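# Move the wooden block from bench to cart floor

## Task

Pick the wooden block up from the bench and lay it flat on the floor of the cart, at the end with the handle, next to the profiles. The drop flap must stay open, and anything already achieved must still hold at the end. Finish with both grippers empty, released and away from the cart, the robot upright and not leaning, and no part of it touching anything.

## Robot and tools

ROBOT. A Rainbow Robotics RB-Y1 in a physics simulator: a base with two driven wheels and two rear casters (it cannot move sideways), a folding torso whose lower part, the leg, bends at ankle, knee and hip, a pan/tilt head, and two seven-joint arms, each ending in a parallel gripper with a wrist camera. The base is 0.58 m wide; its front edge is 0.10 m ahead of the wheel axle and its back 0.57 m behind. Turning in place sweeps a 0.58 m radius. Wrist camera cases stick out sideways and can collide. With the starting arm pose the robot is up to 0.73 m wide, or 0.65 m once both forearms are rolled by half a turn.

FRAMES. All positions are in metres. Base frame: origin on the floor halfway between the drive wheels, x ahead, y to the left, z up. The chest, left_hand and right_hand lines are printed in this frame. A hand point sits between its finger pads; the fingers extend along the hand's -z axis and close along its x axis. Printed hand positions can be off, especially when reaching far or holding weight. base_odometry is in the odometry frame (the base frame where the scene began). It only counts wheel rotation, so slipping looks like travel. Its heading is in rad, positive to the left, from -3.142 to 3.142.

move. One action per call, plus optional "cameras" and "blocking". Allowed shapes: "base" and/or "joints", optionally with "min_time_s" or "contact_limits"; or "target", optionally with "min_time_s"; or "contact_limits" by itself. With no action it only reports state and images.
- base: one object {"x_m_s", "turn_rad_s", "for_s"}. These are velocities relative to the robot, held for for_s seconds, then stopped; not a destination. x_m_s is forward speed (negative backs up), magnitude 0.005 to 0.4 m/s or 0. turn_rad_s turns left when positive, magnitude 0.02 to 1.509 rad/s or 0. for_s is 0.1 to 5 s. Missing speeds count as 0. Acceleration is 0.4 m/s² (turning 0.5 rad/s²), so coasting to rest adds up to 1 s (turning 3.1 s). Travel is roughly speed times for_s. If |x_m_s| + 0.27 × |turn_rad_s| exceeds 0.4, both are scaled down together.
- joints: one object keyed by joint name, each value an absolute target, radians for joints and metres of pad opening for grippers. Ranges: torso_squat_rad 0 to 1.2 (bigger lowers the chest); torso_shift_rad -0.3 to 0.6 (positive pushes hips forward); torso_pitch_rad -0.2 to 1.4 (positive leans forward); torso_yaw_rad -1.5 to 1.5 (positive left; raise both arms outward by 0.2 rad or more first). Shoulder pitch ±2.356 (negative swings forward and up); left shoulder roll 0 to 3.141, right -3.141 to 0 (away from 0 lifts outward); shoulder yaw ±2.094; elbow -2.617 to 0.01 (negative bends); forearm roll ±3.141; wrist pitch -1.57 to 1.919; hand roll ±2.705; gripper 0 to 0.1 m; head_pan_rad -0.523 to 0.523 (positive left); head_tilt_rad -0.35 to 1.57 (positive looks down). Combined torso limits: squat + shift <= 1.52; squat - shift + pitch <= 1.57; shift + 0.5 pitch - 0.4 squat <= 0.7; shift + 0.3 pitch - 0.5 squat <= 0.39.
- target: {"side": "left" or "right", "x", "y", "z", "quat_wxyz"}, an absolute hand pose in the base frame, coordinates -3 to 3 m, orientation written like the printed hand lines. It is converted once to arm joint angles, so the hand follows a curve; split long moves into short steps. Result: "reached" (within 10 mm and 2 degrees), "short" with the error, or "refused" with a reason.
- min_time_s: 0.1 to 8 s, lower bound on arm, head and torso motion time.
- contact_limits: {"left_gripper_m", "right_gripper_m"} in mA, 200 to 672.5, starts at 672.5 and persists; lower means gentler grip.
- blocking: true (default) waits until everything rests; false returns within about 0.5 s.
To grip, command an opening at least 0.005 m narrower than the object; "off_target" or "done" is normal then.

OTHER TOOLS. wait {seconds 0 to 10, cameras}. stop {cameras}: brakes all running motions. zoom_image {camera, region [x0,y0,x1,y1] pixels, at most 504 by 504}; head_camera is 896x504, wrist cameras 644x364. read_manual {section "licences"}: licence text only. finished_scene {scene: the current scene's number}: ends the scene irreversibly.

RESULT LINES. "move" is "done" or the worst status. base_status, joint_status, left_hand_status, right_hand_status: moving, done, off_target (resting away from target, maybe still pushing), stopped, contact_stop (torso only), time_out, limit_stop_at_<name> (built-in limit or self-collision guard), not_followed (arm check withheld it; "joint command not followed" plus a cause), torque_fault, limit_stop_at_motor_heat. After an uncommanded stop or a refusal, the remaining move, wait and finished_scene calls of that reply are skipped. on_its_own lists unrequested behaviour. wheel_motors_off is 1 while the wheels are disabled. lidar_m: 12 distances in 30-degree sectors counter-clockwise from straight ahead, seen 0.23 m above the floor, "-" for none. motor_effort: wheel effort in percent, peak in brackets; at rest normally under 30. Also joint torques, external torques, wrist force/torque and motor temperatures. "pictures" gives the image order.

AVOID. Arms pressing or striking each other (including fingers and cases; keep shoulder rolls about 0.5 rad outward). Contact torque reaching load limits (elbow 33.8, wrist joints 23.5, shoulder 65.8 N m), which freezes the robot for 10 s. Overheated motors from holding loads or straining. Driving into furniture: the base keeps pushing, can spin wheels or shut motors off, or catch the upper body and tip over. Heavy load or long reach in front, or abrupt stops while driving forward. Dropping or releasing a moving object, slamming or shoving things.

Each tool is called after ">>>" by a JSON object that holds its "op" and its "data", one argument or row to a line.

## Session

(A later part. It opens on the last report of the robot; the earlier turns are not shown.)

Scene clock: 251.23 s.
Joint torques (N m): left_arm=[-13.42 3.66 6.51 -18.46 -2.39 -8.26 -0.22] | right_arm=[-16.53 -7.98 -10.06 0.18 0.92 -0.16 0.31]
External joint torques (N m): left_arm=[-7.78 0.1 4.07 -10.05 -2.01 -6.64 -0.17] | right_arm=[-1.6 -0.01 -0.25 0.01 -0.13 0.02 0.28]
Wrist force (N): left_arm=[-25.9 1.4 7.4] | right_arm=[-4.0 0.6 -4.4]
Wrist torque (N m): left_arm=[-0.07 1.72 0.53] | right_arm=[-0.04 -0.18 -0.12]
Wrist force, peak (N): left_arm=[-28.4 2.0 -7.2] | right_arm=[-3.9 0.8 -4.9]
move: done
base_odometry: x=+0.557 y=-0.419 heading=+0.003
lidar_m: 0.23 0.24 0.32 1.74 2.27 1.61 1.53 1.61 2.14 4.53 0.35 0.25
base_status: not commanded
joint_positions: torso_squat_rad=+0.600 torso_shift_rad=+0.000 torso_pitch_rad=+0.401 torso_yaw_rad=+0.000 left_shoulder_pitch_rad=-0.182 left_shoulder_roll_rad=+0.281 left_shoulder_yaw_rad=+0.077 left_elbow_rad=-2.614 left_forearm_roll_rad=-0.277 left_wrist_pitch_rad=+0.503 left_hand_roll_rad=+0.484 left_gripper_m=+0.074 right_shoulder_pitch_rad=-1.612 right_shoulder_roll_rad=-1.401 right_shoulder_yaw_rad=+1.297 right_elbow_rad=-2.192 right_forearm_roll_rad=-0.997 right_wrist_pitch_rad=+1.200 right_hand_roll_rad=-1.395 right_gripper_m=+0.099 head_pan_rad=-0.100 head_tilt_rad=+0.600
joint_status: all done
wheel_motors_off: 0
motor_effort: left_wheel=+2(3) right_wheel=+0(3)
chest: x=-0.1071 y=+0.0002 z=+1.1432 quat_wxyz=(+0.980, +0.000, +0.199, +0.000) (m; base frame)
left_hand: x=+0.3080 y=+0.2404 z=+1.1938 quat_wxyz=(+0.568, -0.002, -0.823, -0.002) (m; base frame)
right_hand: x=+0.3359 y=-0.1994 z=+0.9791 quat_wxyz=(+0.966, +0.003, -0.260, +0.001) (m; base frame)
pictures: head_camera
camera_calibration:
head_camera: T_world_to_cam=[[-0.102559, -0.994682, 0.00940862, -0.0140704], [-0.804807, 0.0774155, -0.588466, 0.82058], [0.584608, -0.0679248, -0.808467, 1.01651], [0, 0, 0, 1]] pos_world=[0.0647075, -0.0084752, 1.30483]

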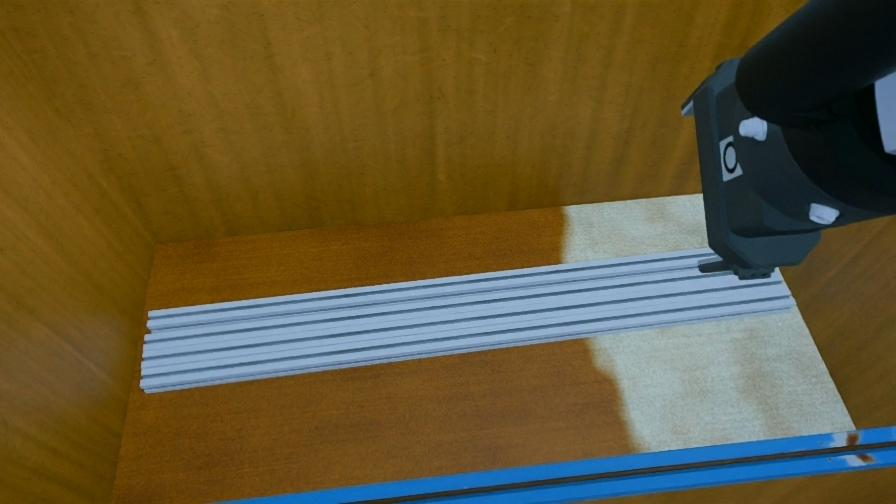

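>>> {"op": "move", "data": {
  "target": {"side": "left", "x": 0.36, "y": 0.24, "z": 1.02, "quat_wxyz": [0.7071, 0, -0.7071, 0]},
  "min_time_s": 2,
  "cameras": []
}}

>>> {"op": "move", "data": {
  "target": {"side": "right", "x": 0.46, "y": -0.04, "z": 1.02, "quat_wxyz": [0.5, 0.5, 0.5, -0.5]},
  "min_time_s": 2,
  "cameras": ["head_camera", "right_wrist_camera"]
}}

Scene clock: 260.30 s.
Joint torques (N m): left_arm=[-15.74 2.64 6.24 -21.35 -2.64 -8.82 -0.19] | right_arm=[-15.98 -8.06 -9.88 0.18 1.02 -0.28 0.36]
External joint torques (N m): left_arm=[-9.21 -0.59 3.62 -11.06 -2.28 -7.06 -0.14] | right_arm=[-1.05 -0.1 -0.08 0.01 -0.03 -0.1 0.34]
Wrist force (N): left_arm=[-27.9 2.2 -2.5] | right_arm=[-3.6 1.1 -4.5]
Wrist torque (N m): left_arm=[-0.30 1.68 0.54] | right_arm=[-0.09 -0.13 -0.10]
Wrist force, peak (N): left_arm=[-28.7 2.5 -2.5] | right_arm=[-4.3 0.9 -4.9]
move: done
base_odometry: x=+0.557 y=-0.419 heading=+0.003
lidar_m: 0.23 0.23 0.32 1.75 2.27 1.62 1.53 1.61 2.15 4.52 0.36 0.25
base_status: not commanded
joint_positions: torso_squat_rad=+0.600 torso_shift_rad=+0.000 torso_pitch_rad=+0.401 torso_yaw_rad=+0.000 left_shoulder_pitch_rad=-0.135 left_shoulder_roll_rad=+0.258 left_shoulder_yaw_rad=-0.014 left_elbow_rad=-2.253 left_forearm_roll_rad=-0.287 left_wrist_pitch_rad=+0.452 left_hand_roll_rad=+0.491 left_gripper_m=+0.074 right_shoulder_pitch_rad=-1.612 right_shoulder_roll_rad=-1.401 right_shoulder_yaw_rad=+1.297 right_elbow_rad=-2.192 right_forearm_roll_rad=-0.997 right_wrist_pitch_rad=+1.200 right_hand_roll_rad=-1.395 right_gripper_m=+0.099 head_pan_rad=-0.100 head_tilt_rad=+0.600
joint_status: all done
wheel_motors_off: 0
motor_effort: left_wheel=+2(3) right_wheel=-1(3)
chest: x=-0.1071 y=+0.0002 z=+1.1432 quat_wxyz=(+0.980, +0.000, +0.199, +0.000) (m; base frame)
left_hand: x=+0.3593 y=+0.2403 z=+1.0172 quat_wxyz=(+0.710, +0.000, -0.704, +0.000) (m; base frame)
left_hand_status: reached (checked arc, planned for 2.0 s): 3 mm and 0.5 deg off.
right_hand: x=+0.3359 y=-0.1994 z=+0.9791 quat_wxyz=(+0.966, +0.003, -0.260, +0.001) (m; base frame)
pictures: none
No camera images: "cameras" was empty.

Scene clock: 262.87 s.
Joint torques (N m): left_arm=[-16.11 2.72 6.2 -21.43 -2.5 -8.52 -0.11] | right_arm=[-23.93 -9.43 -4.84 -4.91 -1.71 0.49 -0.04]
External joint torques (N m): left_arm=[-9.58 -0.51 3.57 -11.14 -2.14 -6.76 -0.05] | right_arm=[-0.64 -0.31 -1.17 -0.06 0.11 -0.02 0.01]
Wrist force (N): left_arm=[-27.0 0.7 -2.5] | right_arm=[5.1 0.7 0.0]
Wrist torque (N m): left_arm=[-0.21 1.77 0.53] | right_arm=[-0.07 0.30 -0.01]
Wrist force, peak (N): left_arm=[-28.4 1.7 -2.9] | right_arm=[-4.7 -0.2 -4.7]
move: short
base_odometry: x=+0.557 y=-0.419 heading=+0.003
lidar_m: 0.23 0.24 0.33 1.76 2.26 1.62 1.53 1.60 2.15 4.52 0.33 0.24
base_status: not commanded
joint_positions: torso_squat_rad=+0.600 torso_shift_rad=+0.000 torso_pitch_rad=+0.401 torso_yaw_rad=+0.000 left_shoulder_pitch_rad=-0.135 left_shoulder_roll_rad=+0.258 left_shoulder_yaw_rad=-0.014 left_elbow_rad=-2.253 left_forearm_roll_rad=-0.287 left_wrist_pitch_rad=+0.452 left_hand_roll_rad=+0.491 left_gripper_m=+0.074 right_shoulder_pitch_rad=-1.479 right_shoulder_roll_rad=-0.522 right_shoulder_yaw_rad=+0.594 right_elbow_rad=-0.267 right_forearm_roll_rad=-2.519 right_wrist_pitch_rad=+1.387 right_hand_roll_rad=-1.299 right_gripper_m=+0.099 head_pan_rad=-0.100 head_tilt_rad=+0.600
joint_status: all done
wheel_motors_off: 0
motor_effort: left_wheel=+2(3) right_wheel=-1(3)
chest: x=-0.1071 y=+0.0002 z=+1.1432 quat_wxyz=(+0.980, +0.000, +0.199, +0.000) (m; base frame)
left_hand: x=+0.3593 y=+0.2404 z=+1.0172 quat_wxyz=(+0.710, +0.000, -0.704, +0.000) (m; base frame)
right_hand: x=+0.4593 y=-0.0398 z=+1.0201 quat_wxyz=(+0.475, +0.522, +0.447, -0.550) (m; base frame)
right_hand_status: short (checked arc, as near as the solve gets, planned for 2.3 s): 1 mm and 9.2 deg off. The place is met; only the turn is off.
pictures: head_camera, right_wrist_camera
camera_calibration:
head_camera: T_world_to_cam=[[-0.102483, -0.99469, 0.00947434, -0.014062], [-0.804864, 0.0773204, -0.5884, 0.82049], [0.584543, -0.0679263, -0.808514, 1.01658], [0, 0, 0, 1]] pos_world=[0.0647076, -0.00837549, 1.30483]
right_wrist_camera: T_world_to_cam=[[-0.020344, 0.0854754, 0.996133, -1.00464], [0.775892, -0.627009, 0.069648, -0.425232], [0.630538, 0.774308, -0.0535638, -0.131997], [0, 0, 0, 1]] pos_world=[0.392725, -0.0785465, 1.0233]

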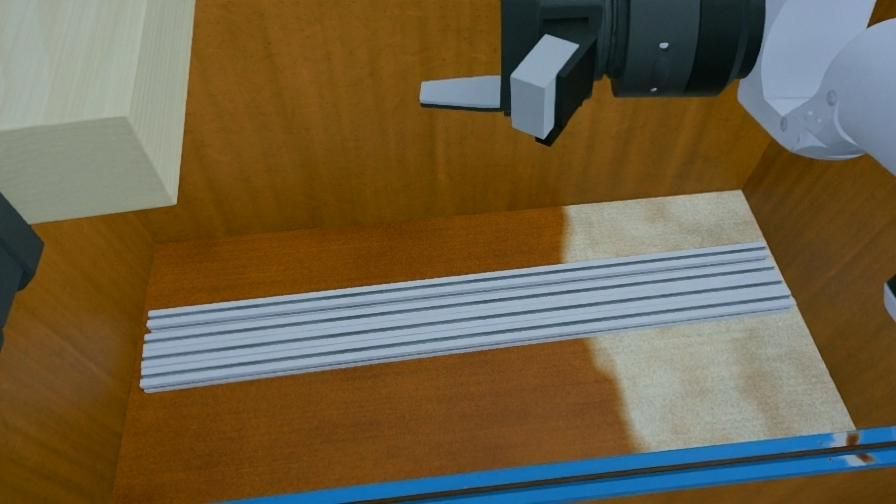

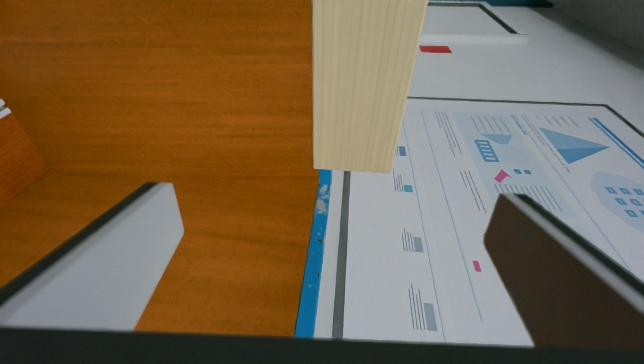

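>>> {"op": "move", "data": {
  "target": {"side": "left", "x": 0.30, "y": 0.22, "z": 1.04, "quat_wxyz": [0.7071, 0, -0.7071, 0]},
  "min_time_s": 1.5,
  "cameras": []
}}

>>> {"op": "move", "data": {
  "target": {"side": "right", "x": 0.395, "y": -0.02, "z": 1.035, "quat_wxyz": [0.5, 0.5, 0.5, -0.5]},
  "min_time_s": 2,
  "cameras": ["head_camera", "right_wrist_camera"]
}}

>>> {"op": "zoom_image", "data": {
  "camera": "right_wrist_camera",
  "region": [200, 0, 500, 240]
}}

Scene clock: 267.03 s.
Joint torques (N m): left_arm=[-11.43 -0.2 3.52 -22.46 -2.48 -8.56 -0.71] | right_arm=[-23.66 -9.9 -4.55 -4.71 -1.73 0.65 0.1]
External joint torques (N m): left_arm=[-8.27 -1.63 2.08 -12.07 -2.13 -6.75 -0.66] | right_arm=[-0.37 -0.78 -0.88 0.14 0.08 0.14 0.15]
Wrist force (N): left_arm=[-27.8 1.7 -2.6] | right_arm=[5.3 0.3 0.2]
Wrist torque (N m): left_arm=[-0.26 1.76 0.56] | right_arm=[-0.03 0.32 -0.04]
Wrist force, peak (N): left_arm=[-28.6 2.6 -2.6] | right_arm=[5.7 0.4 0.2]
move: done
base_odometry: x=+0.557 y=-0.419 heading=+0.003
lidar_m: 0.22 0.23 0.33 1.74 2.25 1.61 1.54 1.61 2.14 4.52 0.34 0.24
base_status: not commanded
joint_positions: torso_squat_rad=+0.600 torso_shift_rad=+0.000 torso_pitch_rad=+0.401 torso_yaw_rad=+0.000 left_shoulder_pitch_rad=+0.069 left_shoulder_roll_rad=+0.188 left_shoulder_yaw_rad=-0.106 left_elbow_rad=-2.491 left_forearm_roll_rad=-0.345 left_wrist_pitch_rad=+0.484 left_hand_roll_rad=+0.439 left_gripper_m=+0.074 right_shoulder_pitch_rad=-1.479 right_shoulder_roll_rad=-0.522 right_shoulder_yaw_rad=+0.594 right_elbow_rad=-0.267 right_forearm_roll_rad=-2.519 right_wrist_pitch_rad=+1.387 right_hand_roll_rad=-1.299 right_gripper_m=+0.099 head_pan_rad=-0.100 head_tilt_rad=+0.600
joint_status: all done
wheel_motors_off: 0
motor_effort: left_wheel=+2(3) right_wheel=-1(4)
chest: x=-0.1071 y=+0.0002 z=+1.1432 quat_wxyz=(+0.980, +0.000, +0.199, +0.000) (m; base frame)
left_hand: x=+0.2999 y=+0.2204 z=+1.0375 quat_wxyz=(+0.709, +0.000, -0.705, +0.000) (m; base frame)
left_hand_status: reached (checked arc, planned for 1.5 s): 3 mm and 0.4 deg off.
right_hand: x=+0.4593 y=-0.0398 z=+1.0201 quat_wxyz=(+0.475, +0.522, +0.447, -0.550) (m; base frame)
pictures: none
No camera images: "cameras" was empty.

Scene clock: 269.37 s.
Joint torques (N m): left_arm=[-11.53 0.16 3.42 -22.56 -2.5 -8.63 -0.81] | right_arm=[-20.36 -10.64 -8.63 -6.21 -2.24 0.09 -0.21]
External joint torques (N m): left_arm=[-8.37 -1.27 1.98 -12.17 -2.16 -6.82 -0.75] | right_arm=[0.53 -1.56 -1.5 -0.88 -0.42 -0.13 -0.16]
Wrist force (N): left_arm=[-27.1 1.8 -2.3] | right_arm=[5.0 -0.2 0.5]
Wrist torque (N m): left_arm=[-0.24 1.78 0.51] | right_arm=[0.03 0.30 -0.02]
Wrist force, peak (N): left_arm=[-28.3 1.7 -2.0] | right_arm=[5.6 0.7 0.6]
move: done
base_odometry: x=+0.557 y=-0.419 heading=+0.003
lidar_m: 0.23 0.24 0.33 1.75 2.26 1.63 1.53 1.60 2.15 4.52 0.36 0.24
base_status: not commanded
joint_positions: torso_squat_rad=+0.600 torso_shift_rad=+0.000 torso_pitch_rad=+0.401 torso_yaw_rad=+0.000 left_shoulder_pitch_rad=+0.069 left_shoulder_roll_rad=+0.188 left_shoulder_yaw_rad=-0.106 left_elbow_rad=-2.491 left_forearm_roll_rad=-0.345 left_wrist_pitch_rad=+0.484 left_hand_roll_rad=+0.439 left_gripper_m=+0.074 right_shoulder_pitch_rad=-1.225 right_shoulder_roll_rad=-0.665 right_shoulder_yaw_rad=+0.578 right_elbow_rad=-0.888 right_forearm_roll_rad=-2.536 right_wrist_pitch_rad=+1.254 right_hand_roll_rad=-1.458 right_gripper_m=+0.099 head_pan_rad=-0.100 head_tilt_rad=+0.600
joint_status: all done
wheel_motors_off: 0
motor_effort: left_wheel=+2(3) right_wheel=-2(3)
chest: x=-0.1071 y=+0.0002 z=+1.1432 quat_wxyz=(+0.980, +0.000, +0.199, +0.000) (m; base frame)
left_hand: x=+0.2999 y=+0.2204 z=+1.0375 quat_wxyz=(+0.709, +0.000, -0.705, +0.000) (m; base frame)
right_hand: x=+0.3946 y=-0.0198 z=+1.0351 quat_wxyz=(+0.501, +0.499, +0.503, -0.497) (m; base frame)
right_hand_status: reached (checked arc, planned for 2.0 s): 0 mm and 0.5 deg off.
pictures: head_camera, right_wrist_camera
camera_calibration:
head_camera: T_world_to_cam=[[-0.102483, -0.99469, 0.00947434, -0.014062], [-0.804864, 0.0773204, -0.5884, 0.82049], [0.584543, -0.0679263, -0.808514, 1.01658], [0, 0, 0, 1]] pos_world=[0.0647076, -0.00837549, 1.30483]
right_wrist_camera: T_world_to_cam=[[-0.029482, 0.022545, 0.999311, -1.02362], [0.865003, -0.500414, 0.0368092, -0.36224], [0.500899, 0.865492, -0.0047483, -0.103347], [0, 0, 0, 1]] pos_world=[0.334927, -0.0687459, 1.03576]

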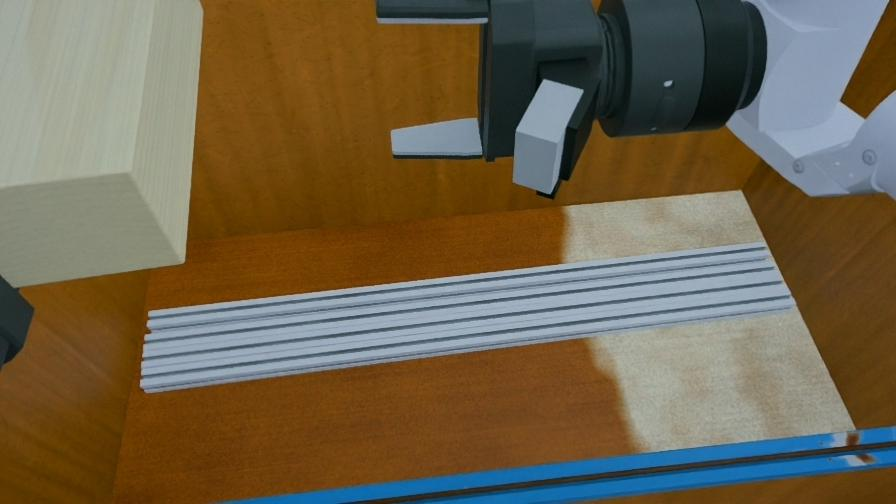

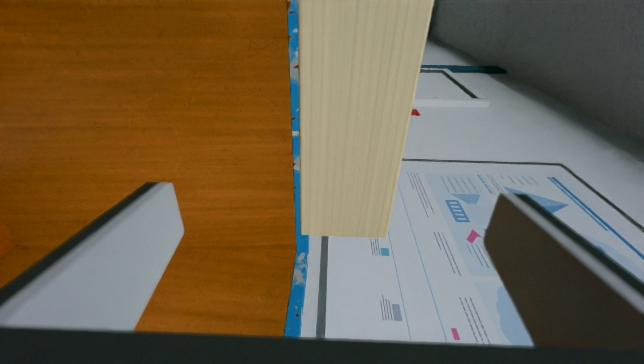

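Scaled by 1.680 from the camera's 644x364 image, which has a finer 1265x715 frame.

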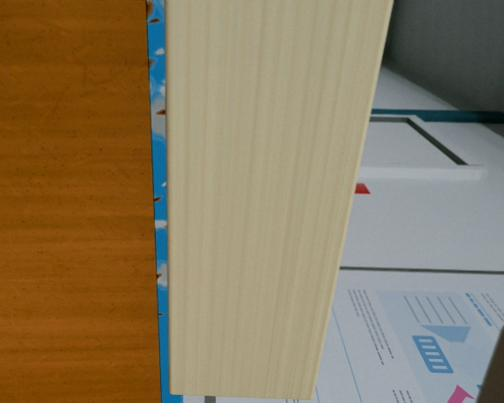

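>>> {"op": "move", "data": {
  "target": {"side": "right", "x": 0.39, "y": 0.075, "z": 1.053, "quat_wxyz": [0.5, 0.5, 0.5, -0.5]},
  "min_time_s": 2,
  "cameras": ["head_camera", "right_wrist_camera"]
}}

Scene clock: 275.47 s.
Joint torques (N m): left_arm=[-11.25 0 3.51 -22.39 -2.43 -8.58 -0.77] | right_arm=[-24.25 -4.57 -6.28 -6.84 -1.55 -0.11 -0.37]
External joint torques (N m): left_arm=[-8.1 -1.43 2.08 -11.99 -2.08 -6.77 -0.72] | right_arm=[-2.49 1.99 1.24 -0.94 0.09 -0.15 -0.32]
Wrist force (N): left_arm=[-27.3 2.0 -2.5] | right_arm=[4.6 0.5 0.8]
Wrist torque (N m): left_arm=[-0.27 1.82 0.52] | right_arm=[-0.06 0.27 -0.03]
Wrist force, peak (N): left_arm=[-28.6 1.8 -2.7] | right_arm=[5.4 1.0 0.6]
move: done
base_odometry: x=+0.557 y=-0.419 heading=+0.003
lidar_m: 0.22 0.24 0.33 1.75 2.27 1.61 1.54 1.61 2.14 4.53 0.34 0.25
base_status: not commanded
joint_positions: torso_squat_rad=+0.600 torso_shift_rad=+0.000 torso_pitch_rad=+0.401 torso_yaw_rad=+0.000 left_shoulder_pitch_rad=+0.069 left_shoulder_roll_rad=+0.188 left_shoulder_yaw_rad=-0.106 left_elbow_rad=-2.491 left_forearm_roll_rad=-0.345 left_wrist_pitch_rad=+0.484 left_hand_roll_rad=+0.439 left_gripper_m=+0.074 right_shoulder_pitch_rad=-1.294 right_shoulder_roll_rad=-0.538 right_shoulder_yaw_rad=+0.635 right_elbow_rad=-0.988 right_forearm_roll_rad=-2.466 right_wrist_pitch_rad=+1.020 right_hand_roll_rad=-1.547 right_gripper_m=+0.099 head_pan_rad=-0.100 head_tilt_rad=+0.600
joint_status: all done
wheel_motors_off: 0
motor_effort: left_wheel=+2(3) right_wheel=-3(3)
chest: x=-0.1071 y=+0.0002 z=+1.1432 quat_wxyz=(+0.980, +0.000, +0.199, +0.000) (m; base frame)
left_hand: x=+0.2999 y=+0.2204 z=+1.0375 quat_wxyz=(+0.709, +0.000, -0.705, +0.000) (m; base frame)
right_hand: x=+0.3901 y=+0.0746 z=+1.0529 quat_wxyz=(+0.500, +0.500, +0.500, -0.500) (m; base frame)
right_hand_status: reached (checked arc, planned for 2.0 s): 0 mm and 0.1 deg off.
pictures: head_camera, right_wrist_camera
camera_calibration:
head_camera: T_world_to_cam=[[-0.102483, -0.99469, 0.00947434, -0.014062], [-0.804864, 0.0773204, -0.5884, 0.82049], [0.584543, -0.0679263, -0.808514, 1.01658], [0, 0, 0, 1]] pos_world=[0.0647076, -0.00837549, 1.30483]
right_wrist_camera: T_world_to_cam=[[-0.028669, 0.0264715, 0.999238, -1.04407], [0.86079, -0.507529, 0.0381421, -0.310969], [0.508152, 0.861228, -0.00823608, -0.181674], [0, 0, 0, 1]] pos_world=[0.330065, 0.0262749, 1.05364]

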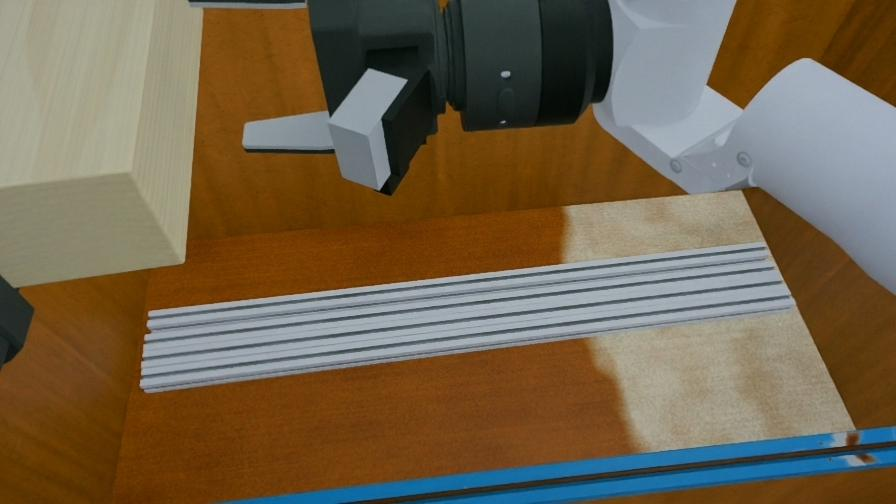

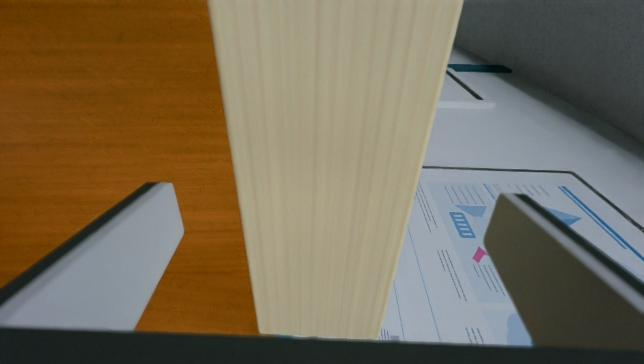

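>>> {"op": "move", "data": {
  "target": {"side": "right", "x": 0.392, "y": 0.135, "z": 1.051, "quat_wxyz": [0.5, 0.5, 0.5, -0.5]},
  "min_time_s": 2,
  "cameras": ["head_camera", "right_wrist_camera"]
}}

Scene clock: 279.83 s.
Joint torques (N m): left_arm=[-11.44 0.12 3.65 -22.43 -2.55 -8.67 -0.75] | right_arm=[-25.1 -3.28 -5.44 -5.99 -1.55 0.05 0.17]
External joint torques (N m): left_arm=[-8.28 -1.32 2.22 -12.04 -2.2 -6.86 -0.7] | right_arm=[-2.46 1.83 1.24 0.25 0.05 -0.07 0.22]
Wrist force (N): left_arm=[-27.4 1.8 -1.9] | right_arm=[5.1 0.6 0.5]
Wrist torque (N m): left_arm=[-0.24 1.78 0.59] | right_arm=[-0.07 0.31 -0.04]
Wrist force, peak (N): left_arm=[-28.4 1.9 -1.5] | right_arm=[6.0 0.5 0.7]
move: done
base_odometry: x=+0.557 y=-0.419 heading=+0.003
lidar_m: 0.22 0.24 0.32 1.75 2.28 1.61 1.53 1.60 2.16 4.52 0.35 0.24
base_status: not commanded
joint_positions: torso_squat_rad=+0.600 torso_shift_rad=+0.000 torso_pitch_rad=+0.401 torso_yaw_rad=+0.000 left_shoulder_pitch_rad=+0.069 left_shoulder_roll_rad=+0.188 left_shoulder_yaw_rad=-0.106 left_elbow_rad=-2.491 left_forearm_roll_rad=-0.345 left_wrist_pitch_rad=+0.484 left_hand_roll_rad=+0.439 left_gripper_m=+0.074 right_shoulder_pitch_rad=-1.391 right_shoulder_roll_rad=-0.384 right_shoulder_yaw_rad=+0.661 right_elbow_rad=-0.835 right_forearm_roll_rad=-2.443 right_wrist_pitch_rad=+0.975 right_hand_roll_rad=-1.512 right_gripper_m=+0.099 head_pan_rad=-0.100 head_tilt_rad=+0.600
joint_status: all done
wheel_motors_off: 0
motor_effort: left_wheel=+2(3) right_wheel=-2(3)
chest: x=-0.1071 y=+0.0002 z=+1.1432 quat_wxyz=(+0.980, +0.000, +0.199, +0.000) (m; base frame)
left_hand: x=+0.2999 y=+0.2204 z=+1.0375 quat_wxyz=(+0.709, +0.000, -0.705, +0.000) (m; base frame)
right_hand: x=+0.3921 y=+0.1347 z=+1.0509 quat_wxyz=(+0.500, +0.500, +0.500, -0.500) (m; base frame)
right_hand_status: reached (checked arc, planned for 2.0 s): 0 mm and 0.1 deg off.
pictures: head_camera, right_wrist_camera
camera_calibration:
head_camera: T_world_to_cam=[[-0.102483, -0.99469, 0.00947434, -0.014062], [-0.804864, 0.0773204, -0.5884, 0.82049], [0.584543, -0.0679263, -0.808514, 1.01658], [0, 0, 0, 1]] pos_world=[0.0647076, -0.00837549, 1.30483]
right_wrist_camera: T_world_to_cam=[[-0.0286296, 0.0263401, 0.999243, -1.04371], [0.860721, -0.507653, 0.0380425, -0.282029], [0.508271, 0.861159, -0.00813755, -0.234517], [0, 0, 0, 1]] pos_world=[0.332065, 0.0862746, 1.05174]

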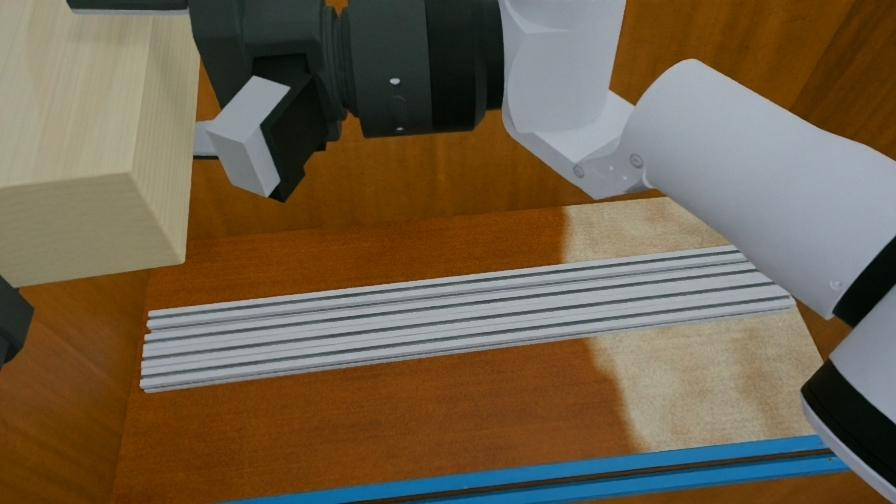

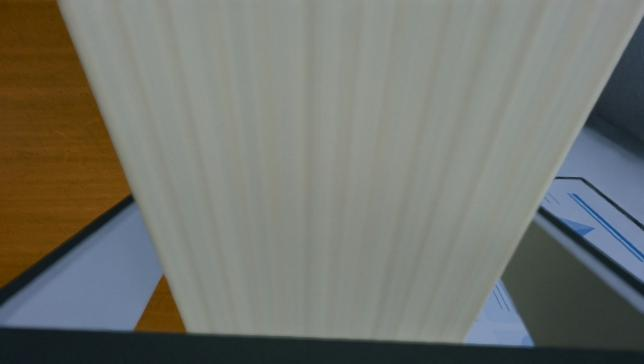

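>>> {"op": "move", "data": {
  "target": {"side": "right", "x": 0.392, "y": 0.16, "z": 1.051, "quat_wxyz": [0.5, 0.5, 0.5, -0.5]},
  "min_time_s": 1.5,
  "cameras": ["head_camera", "right_wrist_camera"]
}}

Scene clock: 283.10 s.
Joint torques (N m): left_arm=[-11.32 -0.14 3.34 -22.57 -2.49 -8.57 -0.82] | right_arm=[-25.75 -2.21 -5.07 -6.13 -1.47 0.05 0.11]
External joint torques (N m): left_arm=[-8.17 -1.57 1.9 -12.18 -2.14 -6.76 -0.77] | right_arm=[-2.81 2.43 1.11 0.23 0.12 -0.11 0.16]
Wrist force (N): left_arm=[-27.7 2.0 -1.8] | right_arm=[4.8 0.4 0.5]
Wrist torque (N m): left_arm=[-0.31 1.71 0.51] | right_arm=[-0.01 0.30 -0.03]
Wrist force, peak (N): left_arm=[-28.3 2.0 -2.5] | right_arm=[5.6 0.7 0.9]
move: done
base_odometry: x=+0.557 y=-0.419 heading=+0.003
lidar_m: 0.22 0.24 0.34 1.75 2.26 1.62 1.54 1.60 2.14 4.52 0.35 0.24
base_status: not commanded
joint_positions: torso_squat_rad=+0.600 torso_shift_rad=+0.000 torso_pitch_rad=+0.401 torso_yaw_rad=+0.000 left_shoulder_pitch_rad=+0.069 left_shoulder_roll_rad=+0.188 left_shoulder_yaw_rad=-0.106 left_elbow_rad=-2.491 left_forearm_roll_rad=-0.345 left_wrist_pitch_rad=+0.484 left_hand_roll_rad=+0.439 left_gripper_m=+0.074 right_shoulder_pitch_rad=-1.438 right_shoulder_roll_rad=-0.313 right_shoulder_yaw_rad=+0.664 right_elbow_rad=-0.748 right_forearm_roll_rad=-2.440 right_wrist_pitch_rad=+0.966 right_hand_roll_rad=-1.488 right_gripper_m=+0.099 head_pan_rad=-0.100 head_tilt_rad=+0.600
joint_status: all done
wheel_motors_off: 0
motor_effort: left_wheel=+1(3) right_wheel=-1(3)
chest: x=-0.1071 y=+0.0002 z=+1.1432 quat_wxyz=(+0.980, +0.000, +0.199, +0.000) (m; base frame)
left_hand: x=+0.2999 y=+0.2204 z=+1.0375 quat_wxyz=(+0.709, +0.000, -0.705, +0.000) (m; base frame)
right_hand: x=+0.3920 y=+0.1597 z=+1.0509 quat_wxyz=(+0.500, +0.500, +0.500, -0.501) (m; base frame)
right_hand_status: reached (checked arc, planned for 1.5 s): 0 mm and 0.1 deg off.
pictures: head_camera, right_wrist_camera
camera_calibration:
head_camera: T_world_to_cam=[[-0.102483, -0.99469, 0.00947434, -0.014062], [-0.804864, 0.0773204, -0.5884, 0.82049], [0.584543, -0.0679263, -0.808514, 1.01658], [0, 0, 0, 1]] pos_world=[0.0647076, -0.00837549, 1.30483]
right_wrist_camera: T_world_to_cam=[[-0.0285205, 0.026524, 0.999241, -1.04443], [0.860542, -0.507956, 0.038045, -0.269162], [0.50858, 0.860974, -0.00833785, -0.255868], [0, 0, 0, 1]] pos_world=[0.331967, 0.111276, 1.05174]

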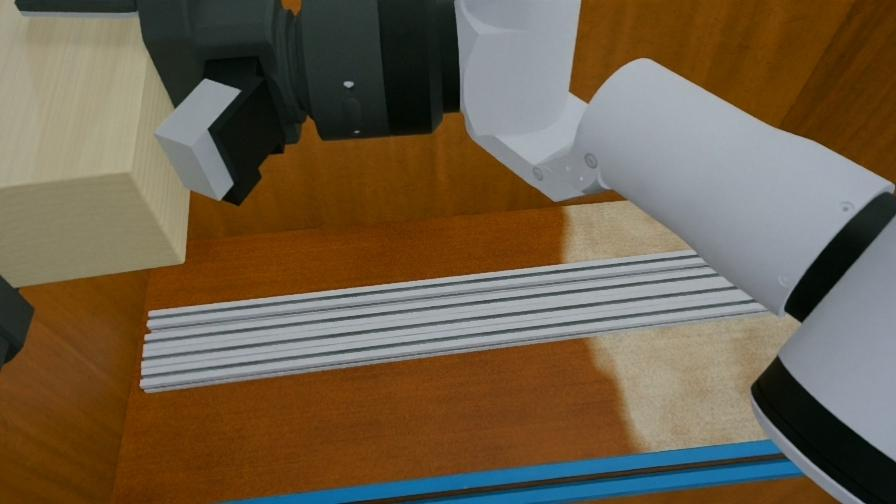

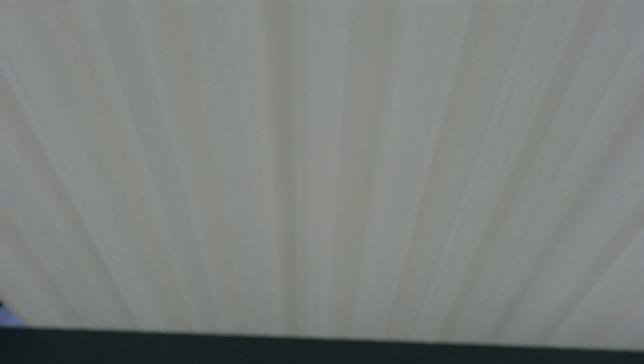

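>>> {"op": "move", "data": {
  "joints": {"right_gripper_m": 0.055},
  "cameras": ["head_camera"]
}}

Scene clock: 284.80 s.
Joint torques (N m): left_arm=[-10.77 0.63 3.68 -19.99 -2.3 -7.63 -0.73] | right_arm=[-25.4 -2.33 -5.71 -7.74 -2.11 0.3 0.08]
External joint torques (N m): left_arm=[-7.62 -0.8 2.25 -9.6 -1.95 -5.83 -0.68] | right_arm=[-2.45 2.31 0.47 -1.37 -0.53 0.14 0.13]
Wrist force (N): left_arm=[-23.3 2.3 -2.4] | right_arm=[9.1 0.8 0.4]
Wrist torque (N m): left_arm=[-0.32 1.16 0.79] | right_arm=[-0.07 0.26 -0.34]
Wrist force, peak (N): left_arm=[-28.2 1.4 -2.5] | right_arm=[9.8 1.3 0.6]
move: off_target
base_odometry: x=+0.557 y=-0.419 heading=+0.003
lidar_m: 0.22 0.23 0.33 1.74 2.27 1.61 1.54 1.59 2.16 4.53 0.33 0.23
base_status: not commanded
joint_positions: torso_squat_rad=+0.600 torso_shift_rad=+0.000 torso_pitch_rad=+0.401 torso_yaw_rad=+0.000 left_shoulder_pitch_rad=+0.069 left_shoulder_roll_rad=+0.188 left_shoulder_yaw_rad=-0.106 left_elbow_rad=-2.492 left_forearm_roll_rad=-0.345 left_wrist_pitch_rad=+0.483 left_hand_roll_rad=+0.439 left_gripper_m=+0.074 right_shoulder_pitch_rad=-1.438 right_shoulder_roll_rad=-0.313 right_shoulder_yaw_rad=+0.664 right_elbow_rad=-0.747 right_forearm_roll_rad=-2.440 right_wrist_pitch_rad=+0.966 right_hand_roll_rad=-1.488 right_gripper_m=+0.074 head_pan_rad=-0.100 head_tilt_rad=+0.600
joint_status: right_gripper_m off_target (ended at +0.074, target +0.055)
wheel_motors_off: 0
motor_effort: left_wheel=+3(3) right_wheel=+0(3)
chest: x=-0.1071 y=+0.0002 z=+1.1432 quat_wxyz=(+0.980, +0.000, +0.199, +0.000) (m; base frame)
left_hand: x=+0.2999 y=+0.2203 z=+1.0379 quat_wxyz=(+0.709, +0.000, -0.705, +0.000) (m; base frame)
right_hand: x=+0.3921 y=+0.1596 z=+1.0507 quat_wxyz=(+0.500, +0.500, +0.500, -0.501) (m; base frame)
pictures: head_camera
camera_calibration:
head_camera: T_world_to_cam=[[-0.102483, -0.99469, 0.00947434, -0.014062], [-0.804864, 0.0773204, -0.5884, 0.82049], [0.584543, -0.0679263, -0.808514, 1.01658], [0, 0, 0, 1]] pos_world=[0.0647076, -0.00837549, 1.30483]

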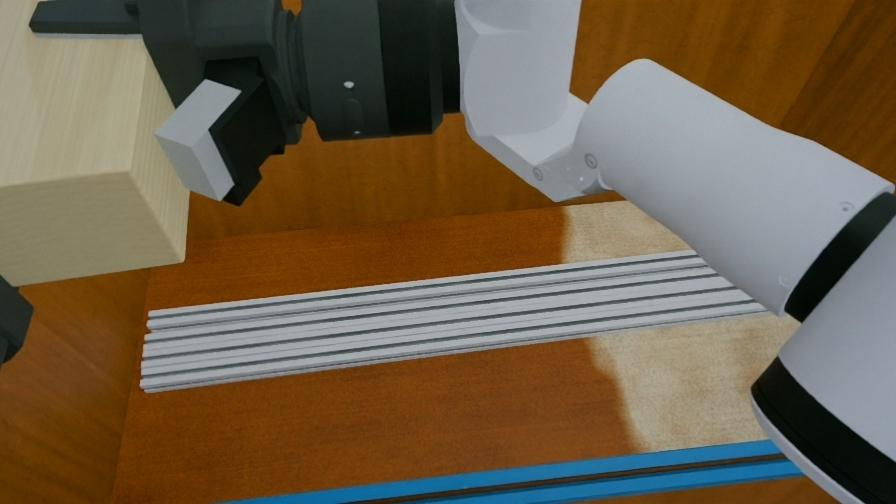

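>>> {"op": "move", "data": {
  "joints": {"left_gripper_m": 0.08},
  "cameras": ["head_camera"]
}}

Scene clock: 285.90 s.
Joint torques (N m): left_arm=[-8.71 0.18 3.71 -16.87 -1.57 -5.42 -0.35] | right_arm=[-27.41 -2.48 -7.87 -9.97 -3.59 0.85 0.42]
External joint torques (N m): left_arm=[-5.54 -1.24 2.28 -6.48 -1.22 -3.61 -0.3] | right_arm=[-4.47 2.16 -1.69 -3.62 -2.01 0.69 0.47]
Wrist force (N): left_arm=[-18.0 0.7 -0.4] | right_arm=[13.1 2.2 -0.4]
Wrist torque (N m): left_arm=[-0.26 0.24 0.24] | right_arm=[0.14 -0.71 -0.72]
Wrist force, peak (N): left_arm=[-24.6 1.9 -1.9] | right_arm=[15.5 1.8 -1.2]
move: done
base_odometry: x=+0.557 y=-0.419 heading=+0.003
lidar_m: 0.23 0.24 0.33 1.73 2.26 1.61 1.53 1.61 2.15 4.51 0.34 0.24
base_status: not commanded
joint_positions: torso_squat_rad=+0.600 torso_shift_rad=+0.000 torso_pitch_rad=+0.401 torso_yaw_rad=+0.000 left_shoulder_pitch_rad=+0.069 left_shoulder_roll_rad=+0.188 left_shoulder_yaw_rad=-0.106 left_elbow_rad=-2.492 left_forearm_roll_rad=-0.345 left_wrist_pitch_rad=+0.483 left_hand_roll_rad=+0.439 left_gripper_m=+0.080 right_shoulder_pitch_rad=-1.438 right_shoulder_roll_rad=-0.313 right_shoulder_yaw_rad=+0.665 right_elbow_rad=-0.747 right_forearm_roll_rad=-2.439 right_wrist_pitch_rad=+0.966 right_hand_roll_rad=-1.488 right_gripper_m=+0.074 head_pan_rad=-0.100 head_tilt_rad=+0.600
joint_status: all done
wheel_motors_off: 0
motor_effort: left_wheel=+2(3) right_wheel=-3(3)
chest: x=-0.1071 y=+0.0002 z=+1.1432 quat_wxyz=(+0.980, +0.000, +0.199, +0.000) (m; base frame)
left_hand: x=+0.2999 y=+0.2202 z=+1.0385 quat_wxyz=(+0.708, +0.000, -0.706, +0.000) (m; base frame)
right_hand: x=+0.3921 y=+0.1595 z=+1.0501 quat_wxyz=(+0.500, +0.500, +0.499, -0.501) (m; base frame)
pictures: head_camera
camera_calibration:
head_camera: T_world_to_cam=[[-0.102483, -0.99469, 0.00947434, -0.014062], [-0.804864, 0.0773204, -0.5884, 0.82049], [0.584543, -0.0679263, -0.808514, 1.01658], [0, 0, 0, 1]] pos_world=[0.0647076, -0.00837549, 1.30483]

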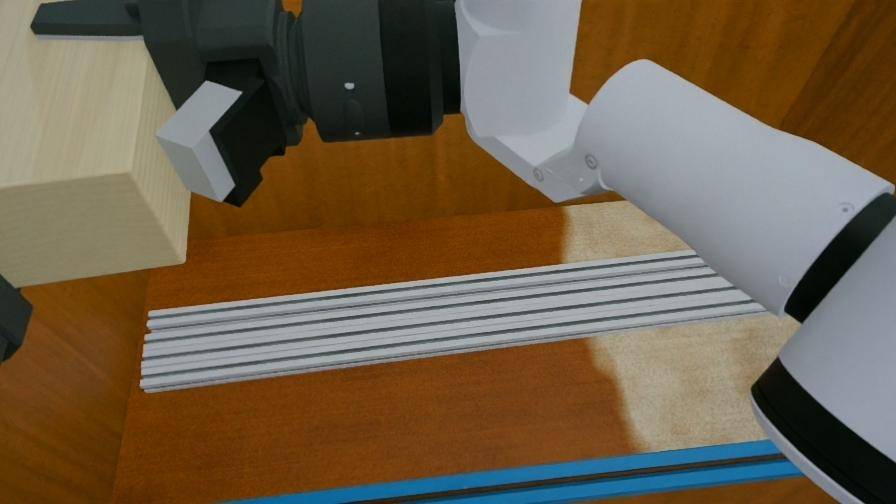

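>>> {"op": "move", "data": {
  "joints": {"left_gripper_m": 0.1},
  "cameras": ["head_camera", "left_wrist_camera"]
}}

Scene clock: 287.27 s.
Joint torques (N m): left_arm=[-4.13 0.12 2.96 -10.6 -0.8 -2.48 -0.43] | right_arm=[-33.32 -2.4 -12.66 -13.39 -7.46 1.01 0.09]
External joint torques (N m): left_arm=[-0.95 -1.3 1.53 -0.23 -0.46 -0.67 -0.38] | right_arm=[-10.4 2.23 -6.47 -7.03 -5.87 0.84 0.14]
Wrist force (N): left_arm=[-5.9 0.9 -1.8] | right_arm=[26.2 0.1 -0.1]
Wrist torque (N m): left_arm=[-0.26 -0.18 0.19] | right_arm=[0.06 -1.61 0.10]
Wrist force, peak (N): left_arm=[-19.2 1.0 -0.6] | right_arm=[28.0 -0.3 -0.2]
move: done
base_odometry: x=+0.557 y=-0.419 heading=+0.003
lidar_m: 0.22 0.23 0.33 1.75 2.27 1.60 1.53 1.60 2.15 4.53 0.35 0.24
base_status: not commanded
joint_positions: torso_squat_rad=+0.600 torso_shift_rad=+0.000 torso_pitch_rad=+0.401 torso_yaw_rad=+0.000 left_shoulder_pitch_rad=+0.067 left_shoulder_roll_rad=+0.188 left_shoulder_yaw_rad=-0.106 left_elbow_rad=-2.494 left_forearm_roll_rad=-0.346 left_wrist_pitch_rad=+0.482 left_hand_roll_rad=+0.439 left_gripper_m=+0.099 right_shoulder_pitch_rad=-1.436 right_shoulder_roll_rad=-0.313 right_shoulder_yaw_rad=+0.666 right_elbow_rad=-0.746 right_forearm_roll_rad=-2.438 right_wrist_pitch_rad=+0.966 right_hand_roll_rad=-1.488 right_gripper_m=+0.074 head_pan_rad=-0.100 head_tilt_rad=+0.600
joint_status: all done
wheel_motors_off: 0
motor_effort: left_wheel=+2(3) right_wheel=-1(3)
chest: x=-0.1071 y=+0.0002 z=+1.1432 quat_wxyz=(+0.980, +0.000, +0.199, +0.000) (m; base frame)
left_hand: x=+0.3000 y=+0.2199 z=+1.0398 quat_wxyz=(+0.707, +0.000, -0.707, +0.000) (m; base frame)
right_hand: x=+0.3920 y=+0.1592 z=+1.0485 quat_wxyz=(+0.500, +0.499, +0.499, -0.502) (m; base frame)
pictures: head_camera, left_wrist_camera
camera_calibration:
head_camera: T_world_to_cam=[[-0.102483, -0.99469, 0.00947434, -0.014062], [-0.804864, 0.0773204, -0.5884, 0.82049], [0.584543, -0.0679263, -0.808514, 1.01658], [0, 0, 0, 1]] pos_world=[0.0647076, -0.00837549, 1.30483]
left_wrist_camera: T_world_to_cam=[[0.00936085, 0.0269989, 0.999592, -1.04876], [-0.459375, -0.887792, 0.0282811, 0.332715], [0.888193, -0.459453, 0.00409214, -0.0971567], [0, 0, 0, 1]] pos_world=[0.248952, 0.279058, 1.03932]

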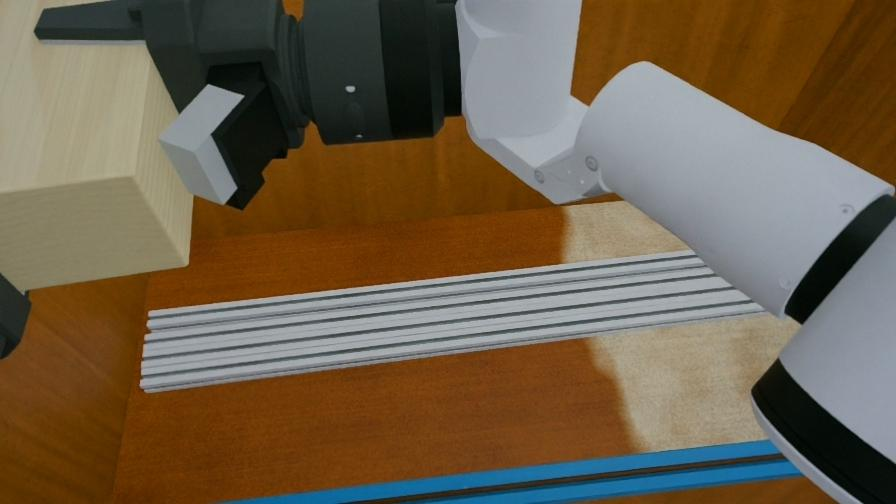

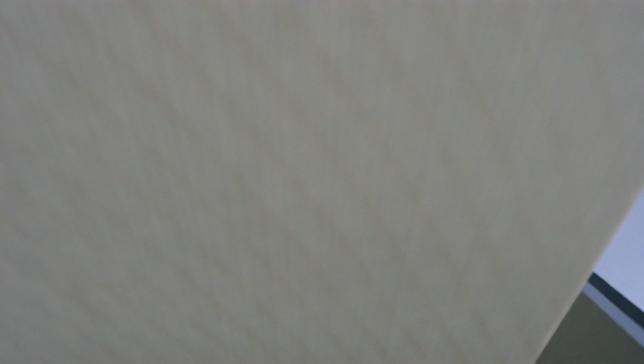

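>>> {"op": "move", "data": {
  "target": {"side": "left", "x": 0.24, "y": 0.29, "z": 1.04, "quat_wxyz": [0.7071, 0, -0.7071, 0]},
  "min_time_s": 2,
  "cameras": ["head_camera", "left_wrist_camera"]
}}

Scene clock: 292.20 s.
Joint torques (N m): left_arm=[2.15 3.44 5.26 -10.07 0.01 -2.13 0.23] | right_arm=[-33.34 -4.1 -12.55 -13.33 -7.41 0.79 0.06]
External joint torques (N m): left_arm=[0.68 -0.47 1.72 -0.08 0.22 -0.49 0.29] | right_arm=[-10.42 0.53 -6.38 -6.98 -5.83 0.63 0.11]
Wrist force (N): left_arm=[-5.0 1.2 -1.7] | right_arm=[26.5 0.7 0.1]
Wrist torque (N m): left_arm=[-0.27 -0.05 0.22] | right_arm=[-0.04 -1.59 0.07]
Wrist force, peak (N): left_arm=[-18.7 -6.4 -5.5] | right_arm=[27.0 1.2 0.0]
move: done
base_odometry: x=+0.557 y=-0.419 heading=+0.003
lidar_m: 0.23 0.24 0.33 1.73 2.27 1.62 1.54 1.60 2.14 4.52 0.35 0.24
base_status: not commanded
joint_positions: torso_squat_rad=+0.600 torso_shift_rad=+0.000 torso_pitch_rad=+0.401 torso_yaw_rad=+0.000 left_shoulder_pitch_rad=+0.401 left_shoulder_roll_rad=+0.345 left_shoulder_yaw_rad=+0.111 left_elbow_rad=-2.580 left_forearm_roll_rad=-0.216 left_wrist_pitch_rad=+0.243 left_hand_roll_rad=+0.608 left_gripper_m=+0.099 right_shoulder_pitch_rad=-1.436 right_shoulder_roll_rad=-0.313 right_shoulder_yaw_rad=+0.666 right_elbow_rad=-0.746 right_forearm_roll_rad=-2.438 right_wrist_pitch_rad=+0.966 right_hand_roll_rad=-1.488 right_gripper_m=+0.074 head_pan_rad=-0.100 head_tilt_rad=+0.600
joint_status: all done
wheel_motors_off: 0
motor_effort: left_wheel=+1(3) right_wheel=-2(3)
chest: x=-0.1071 y=+0.0002 z=+1.1432 quat_wxyz=(+0.980, +0.000, +0.199, +0.000) (m; base frame)
left_hand: x=+0.2402 y=+0.2899 z=+1.0401 quat_wxyz=(+0.708, +0.000, -0.707, +0.000) (m; base frame)
left_hand_status: reached (checked arc, planned for 2.0 s): 0 mm and 0.1 deg off.
right_hand: x=+0.3918 y=+0.1594 z=+1.0485 quat_wxyz=(+0.500, +0.499, +0.499, -0.502) (m; base frame)
pictures: head_camera, left_wrist_camera
camera_calibration:
head_camera: T_world_to_cam=[[-0.102483, -0.99469, 0.00947434, -0.014062], [-0.804864, 0.0773204, -0.5884, 0.82049], [0.584543, -0.0679263, -0.808514, 1.01658], [0, 0, 0, 1]] pos_world=[0.0647076, -0.00837549, 1.30483]
left_wrist_camera: T_world_to_cam=[[0.0103585, 0.0268069, 0.999587, -1.0505], [-0.458475, -0.888248, 0.0285721, 0.366934], [0.888647, -0.458582, 0.00308938, -0.0111865], [0, 0, 0, 1]] pos_world=[0.189053, 0.348959, 1.03962]

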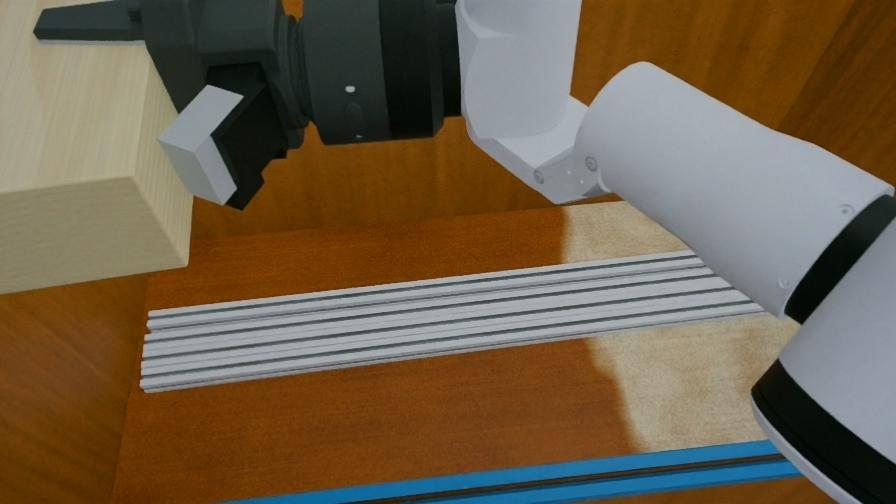

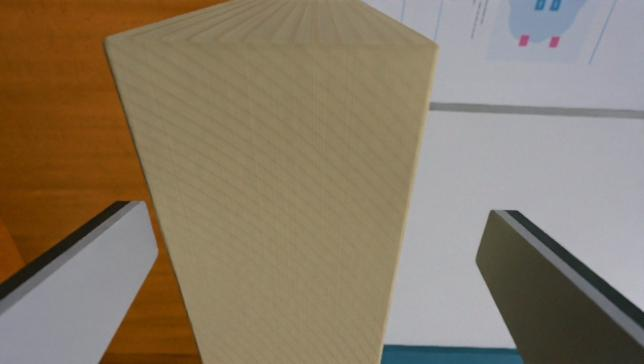

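>>> {"op": "move", "data": {
  "target": {"side": "right", "x": 0.39, "y": -0.04, "z": 1.04, "quat_wxyz": [0.5, 0.5, 0.5, -0.5]},
  "min_time_s": 2.5,
  "cameras": ["head_camera"]
}}

Scene clock: 299.43 s.
Joint torques (N m): left_arm=[2.12 3.75 5.49 -10.06 -0.05 -2.12 0.19] | right_arm=[-29.57 -10.72 -16.86 -11.58 -8.99 1.02 0.1]
External joint torques (N m): left_arm=[0.64 -0.16 1.96 -0.07 0.16 -0.48 0.24] | right_arm=[-9.3 -0.98 -9.37 -6.4 -7.16 0.84 0.15]
Wrist force (N): left_arm=[-5.0 1.0 -1.7] | right_arm=[26.9 1.2 0.1]
Wrist torque (N m): left_arm=[-0.25 -0.05 0.19] | right_arm=[-0.10 -1.56 0.09]
Wrist force, peak (N): left_arm=[-6.4 1.1 -1.6] | right_arm=[27.7 0.9 -0.8]
move: done
base_odometry: x=+0.557 y=-0.419 heading=+0.003
lidar_m: 0.22 0.24 0.31 1.74 2.26 1.60 1.54 1.60 2.15 4.52 0.35 0.24
base_status: not commanded
joint_positions: torso_squat_rad=+0.600 torso_shift_rad=+0.000 torso_pitch_rad=+0.401 torso_yaw_rad=+0.000 left_shoulder_pitch_rad=+0.401 left_shoulder_roll_rad=+0.345 left_shoulder_yaw_rad=+0.111 left_elbow_rad=-2.580 left_forearm_roll_rad=-0.216 left_wrist_pitch_rad=+0.243 left_hand_roll_rad=+0.608 left_gripper_m=+0.099 right_shoulder_pitch_rad=-1.182 right_shoulder_roll_rad=-0.722 right_shoulder_yaw_rad=+0.563 right_elbow_rad=-0.954 right_forearm_roll_rad=-2.545 right_wrist_pitch_rad=+1.254 right_hand_roll_rad=-1.479 right_gripper_m=+0.074 head_pan_rad=-0.100 head_tilt_rad=+0.600
joint_status: all done
wheel_motors_off: 0
motor_effort: left_wheel=+2(3) right_wheel=-1(4)
chest: x=-0.1071 y=+0.0002 z=+1.1432 quat_wxyz=(+0.980, +0.000, +0.199, +0.000) (m; base frame)
left_hand: x=+0.2402 y=+0.2898 z=+1.0401 quat_wxyz=(+0.708, +0.000, -0.707, +0.000) (m; base frame)
right_hand: x=+0.3897 y=-0.0399 z=+1.0374 quat_wxyz=(+0.500, +0.498, +0.500, -0.502) (m; base frame)
right_hand_status: reached (checked arc, planned for 2.5 s): 3 mm and 0.3 deg off.
pictures: head_camera
camera_calibration:
head_camera: T_world_to_cam=[[-0.102564, -0.994682, 0.0094169, -0.0140809], [-0.804855, 0.0774198, -0.5884, 0.820498], [0.584542, -0.0679277, -0.808515, 1.01657], [0, 0, 0, 1]] pos_world=[0.0647075, -0.00847518, 1.30483]

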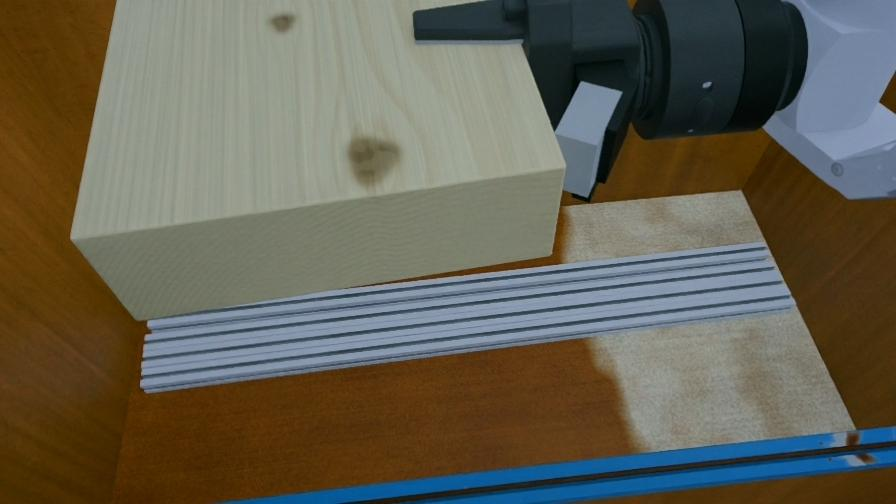

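>>> {"op": "move", "data": {
  "joints": {"left_shoulder_pitch_rad": 0.9, "left_shoulder_roll_rad": 0.3, "left_elbow_rad": -1.9, "left_wrist_pitch_rad": 0.0, "left_shoulder_yaw_rad": 0.0},
  "cameras": []
}}

>>> {"op": "move", "data": {
  "joints": {"torso_squat_rad": 0.7, "torso_pitch_rad": 0.55, "torso_shift_rad": 0.05, "torso_yaw_rad": 0.2},
  "min_time_s": 2,
  "cameras": ["head_camera"]
}}

Scene clock: 304.97 s.
Joint torques (N m): left_arm=[9.88 3.45 4.04 -5.39 0.06 -1.37 0.14] | right_arm=[-29.91 -10.12 -16.51 -10.93 -8.81 0.94 0.01]
External joint torques (N m): left_arm=[-1.94 -1.4 0.24 -0.64 0.02 -0.4 0.17] | right_arm=[-9.64 -0.38 -9.01 -5.75 -6.99 0.75 0.06]
Wrist force (N): left_arm=[-2.8 0.1 -6.1] | right_arm=[26.3 0.7 0.0]
Wrist torque (N m): left_arm=[-0.19 0.05 0.09] | right_arm=[-0.02 -1.56 0.08]
Wrist force, peak (N): left_arm=[-5.3 2.0 -6.2] | right_arm=[27.3 1.1 -0.6]
move: done
base_odometry: x=+0.557 y=-0.419 heading=+0.003
lidar_m: 0.22 0.24 0.33 1.75 2.26 1.62 1.54 1.61 2.15 4.52 0.35 0.25
base_status: not commanded
joint_positions: torso_squat_rad=+0.600 torso_shift_rad=+0.000 torso_pitch_rad=+0.401 torso_yaw_rad=+0.000 left_shoulder_pitch_rad=+0.900 left_shoulder_roll_rad=+0.300 left_shoulder_yaw_rad=+0.000 left_elbow_rad=-1.900 left_forearm_roll_rad=-0.216 left_wrist_pitch_rad=+0.000 left_hand_roll_rad=+0.608 left_gripper_m=+0.099 right_shoulder_pitch_rad=-1.182 right_shoulder_roll_rad=-0.722 right_shoulder_yaw_rad=+0.563 right_elbow_rad=-0.954 right_forearm_roll_rad=-2.545 right_wrist_pitch_rad=+1.254 right_hand_roll_rad=-1.479 right_gripper_m=+0.074 head_pan_rad=-0.100 head_tilt_rad=+0.600
joint_status: all done
wheel_motors_off: 0
motor_effort: left_wheel=+4(5) right_wheel=-2(3)
chest: x=-0.1071 y=+0.0001 z=+1.1432 quat_wxyz=(+0.980, +0.000, +0.199, +0.000) (m; base frame)
left_hand: x=-0.0744 y=+0.3792 z=+0.7187 quat_wxyz=(+0.941, +0.074, -0.315, +0.098) (m; base frame)
right_hand: x=+0.3897 y=-0.0400 z=+1.0374 quat_wxyz=(+0.500, +0.498, +0.500, -0.502) (m; base frame)
pictures: none
No camera images: "cameras" was empty.

Scene clock: 307.27 s.
Joint torques (N m): left_arm=[11.89 4.92 5.15 -3.54 0.08 -1.06 0.33] | right_arm=[-29.2 -6.54 -15.19 -12.51 -8.83 2.27 0.02]
External joint torques (N m): left_arm=[-1.82 -1.21 0.35 -0.44 0.04 -0.41 0.35] | right_arm=[-9.96 0.68 -8.62 -6.42 -7.03 1.82 0.07]
Wrist force (N): left_arm=[-2.7 0.3 -6.5] | right_arm=[25.8 4.8 2.9]
Wrist torque (N m): left_arm=[-0.25 -0.02 0.13] | right_arm=[0.11 -1.63 0.04]
Wrist force, peak (N): left_arm=[-2.8 0.0 -7.4] | right_arm=[27.3 4.3 2.0]
move: done
base_odometry: x=+0.557 y=-0.419 heading=+0.003
lidar_m: 0.22 0.24 0.32 1.74 2.27 1.62 1.53 1.60 2.15 4.52 0.36 0.24
base_status: not commanded
joint_positions: torso_squat_rad=+0.700 torso_shift_rad=+0.050 torso_pitch_rad=+0.551 torso_yaw_rad=+0.200 left_shoulder_pitch_rad=+0.900 left_shoulder_roll_rad=+0.300 left_shoulder_yaw_rad=+0.000 left_elbow_rad=-1.900 left_forearm_roll_rad=-0.216 left_wrist_pitch_rad=+0.000 left_hand_roll_rad=+0.608 left_gripper_m=+0.099 right_shoulder_pitch_rad=-1.182 right_shoulder_roll_rad=-0.722 right_shoulder_yaw_rad=+0.563 right_elbow_rad=-0.954 right_forearm_roll_rad=-2.545 right_wrist_pitch_rad=+1.254 right_hand_roll_rad=-1.479 right_gripper_m=+0.074 head_pan_rad=-0.100 head_tilt_rad=+0.600
joint_status: all done
wheel_motors_off: 0
motor_effort: left_wheel=+4(4) right_wheel=-3(4)
chest: x=-0.0391 y=+0.0001 z=+1.0789 quat_wxyz=(+0.957, +0.027, +0.271, +0.096) (m; base frame)
left_hand: x=-0.1376 y=+0.4105 z=+0.6958 quat_wxyz=(+0.945, +0.151, -0.240, +0.160) (m; base frame)
right_hand: x=+0.4348 y=+0.0597 z=+0.9011 quat_wxyz=(+0.481, +0.436, +0.600, -0.468) (m; base frame)
pictures: head_camera
camera_calibration:
head_camera: T_world_to_cam=[[0.0699938, -0.994338, -0.0799576, 0.0965869], [-0.888197, -0.0256332, -0.458746, 0.694276], [0.454099, 0.103128, -0.884962, 1.00216], [0, 0, 0, 1]] pos_world=[0.154814, 0.0104865, 1.21309]

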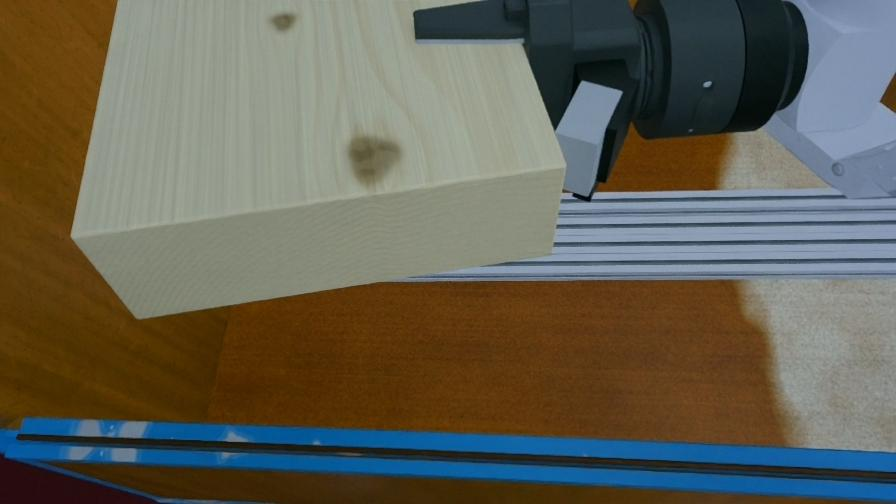

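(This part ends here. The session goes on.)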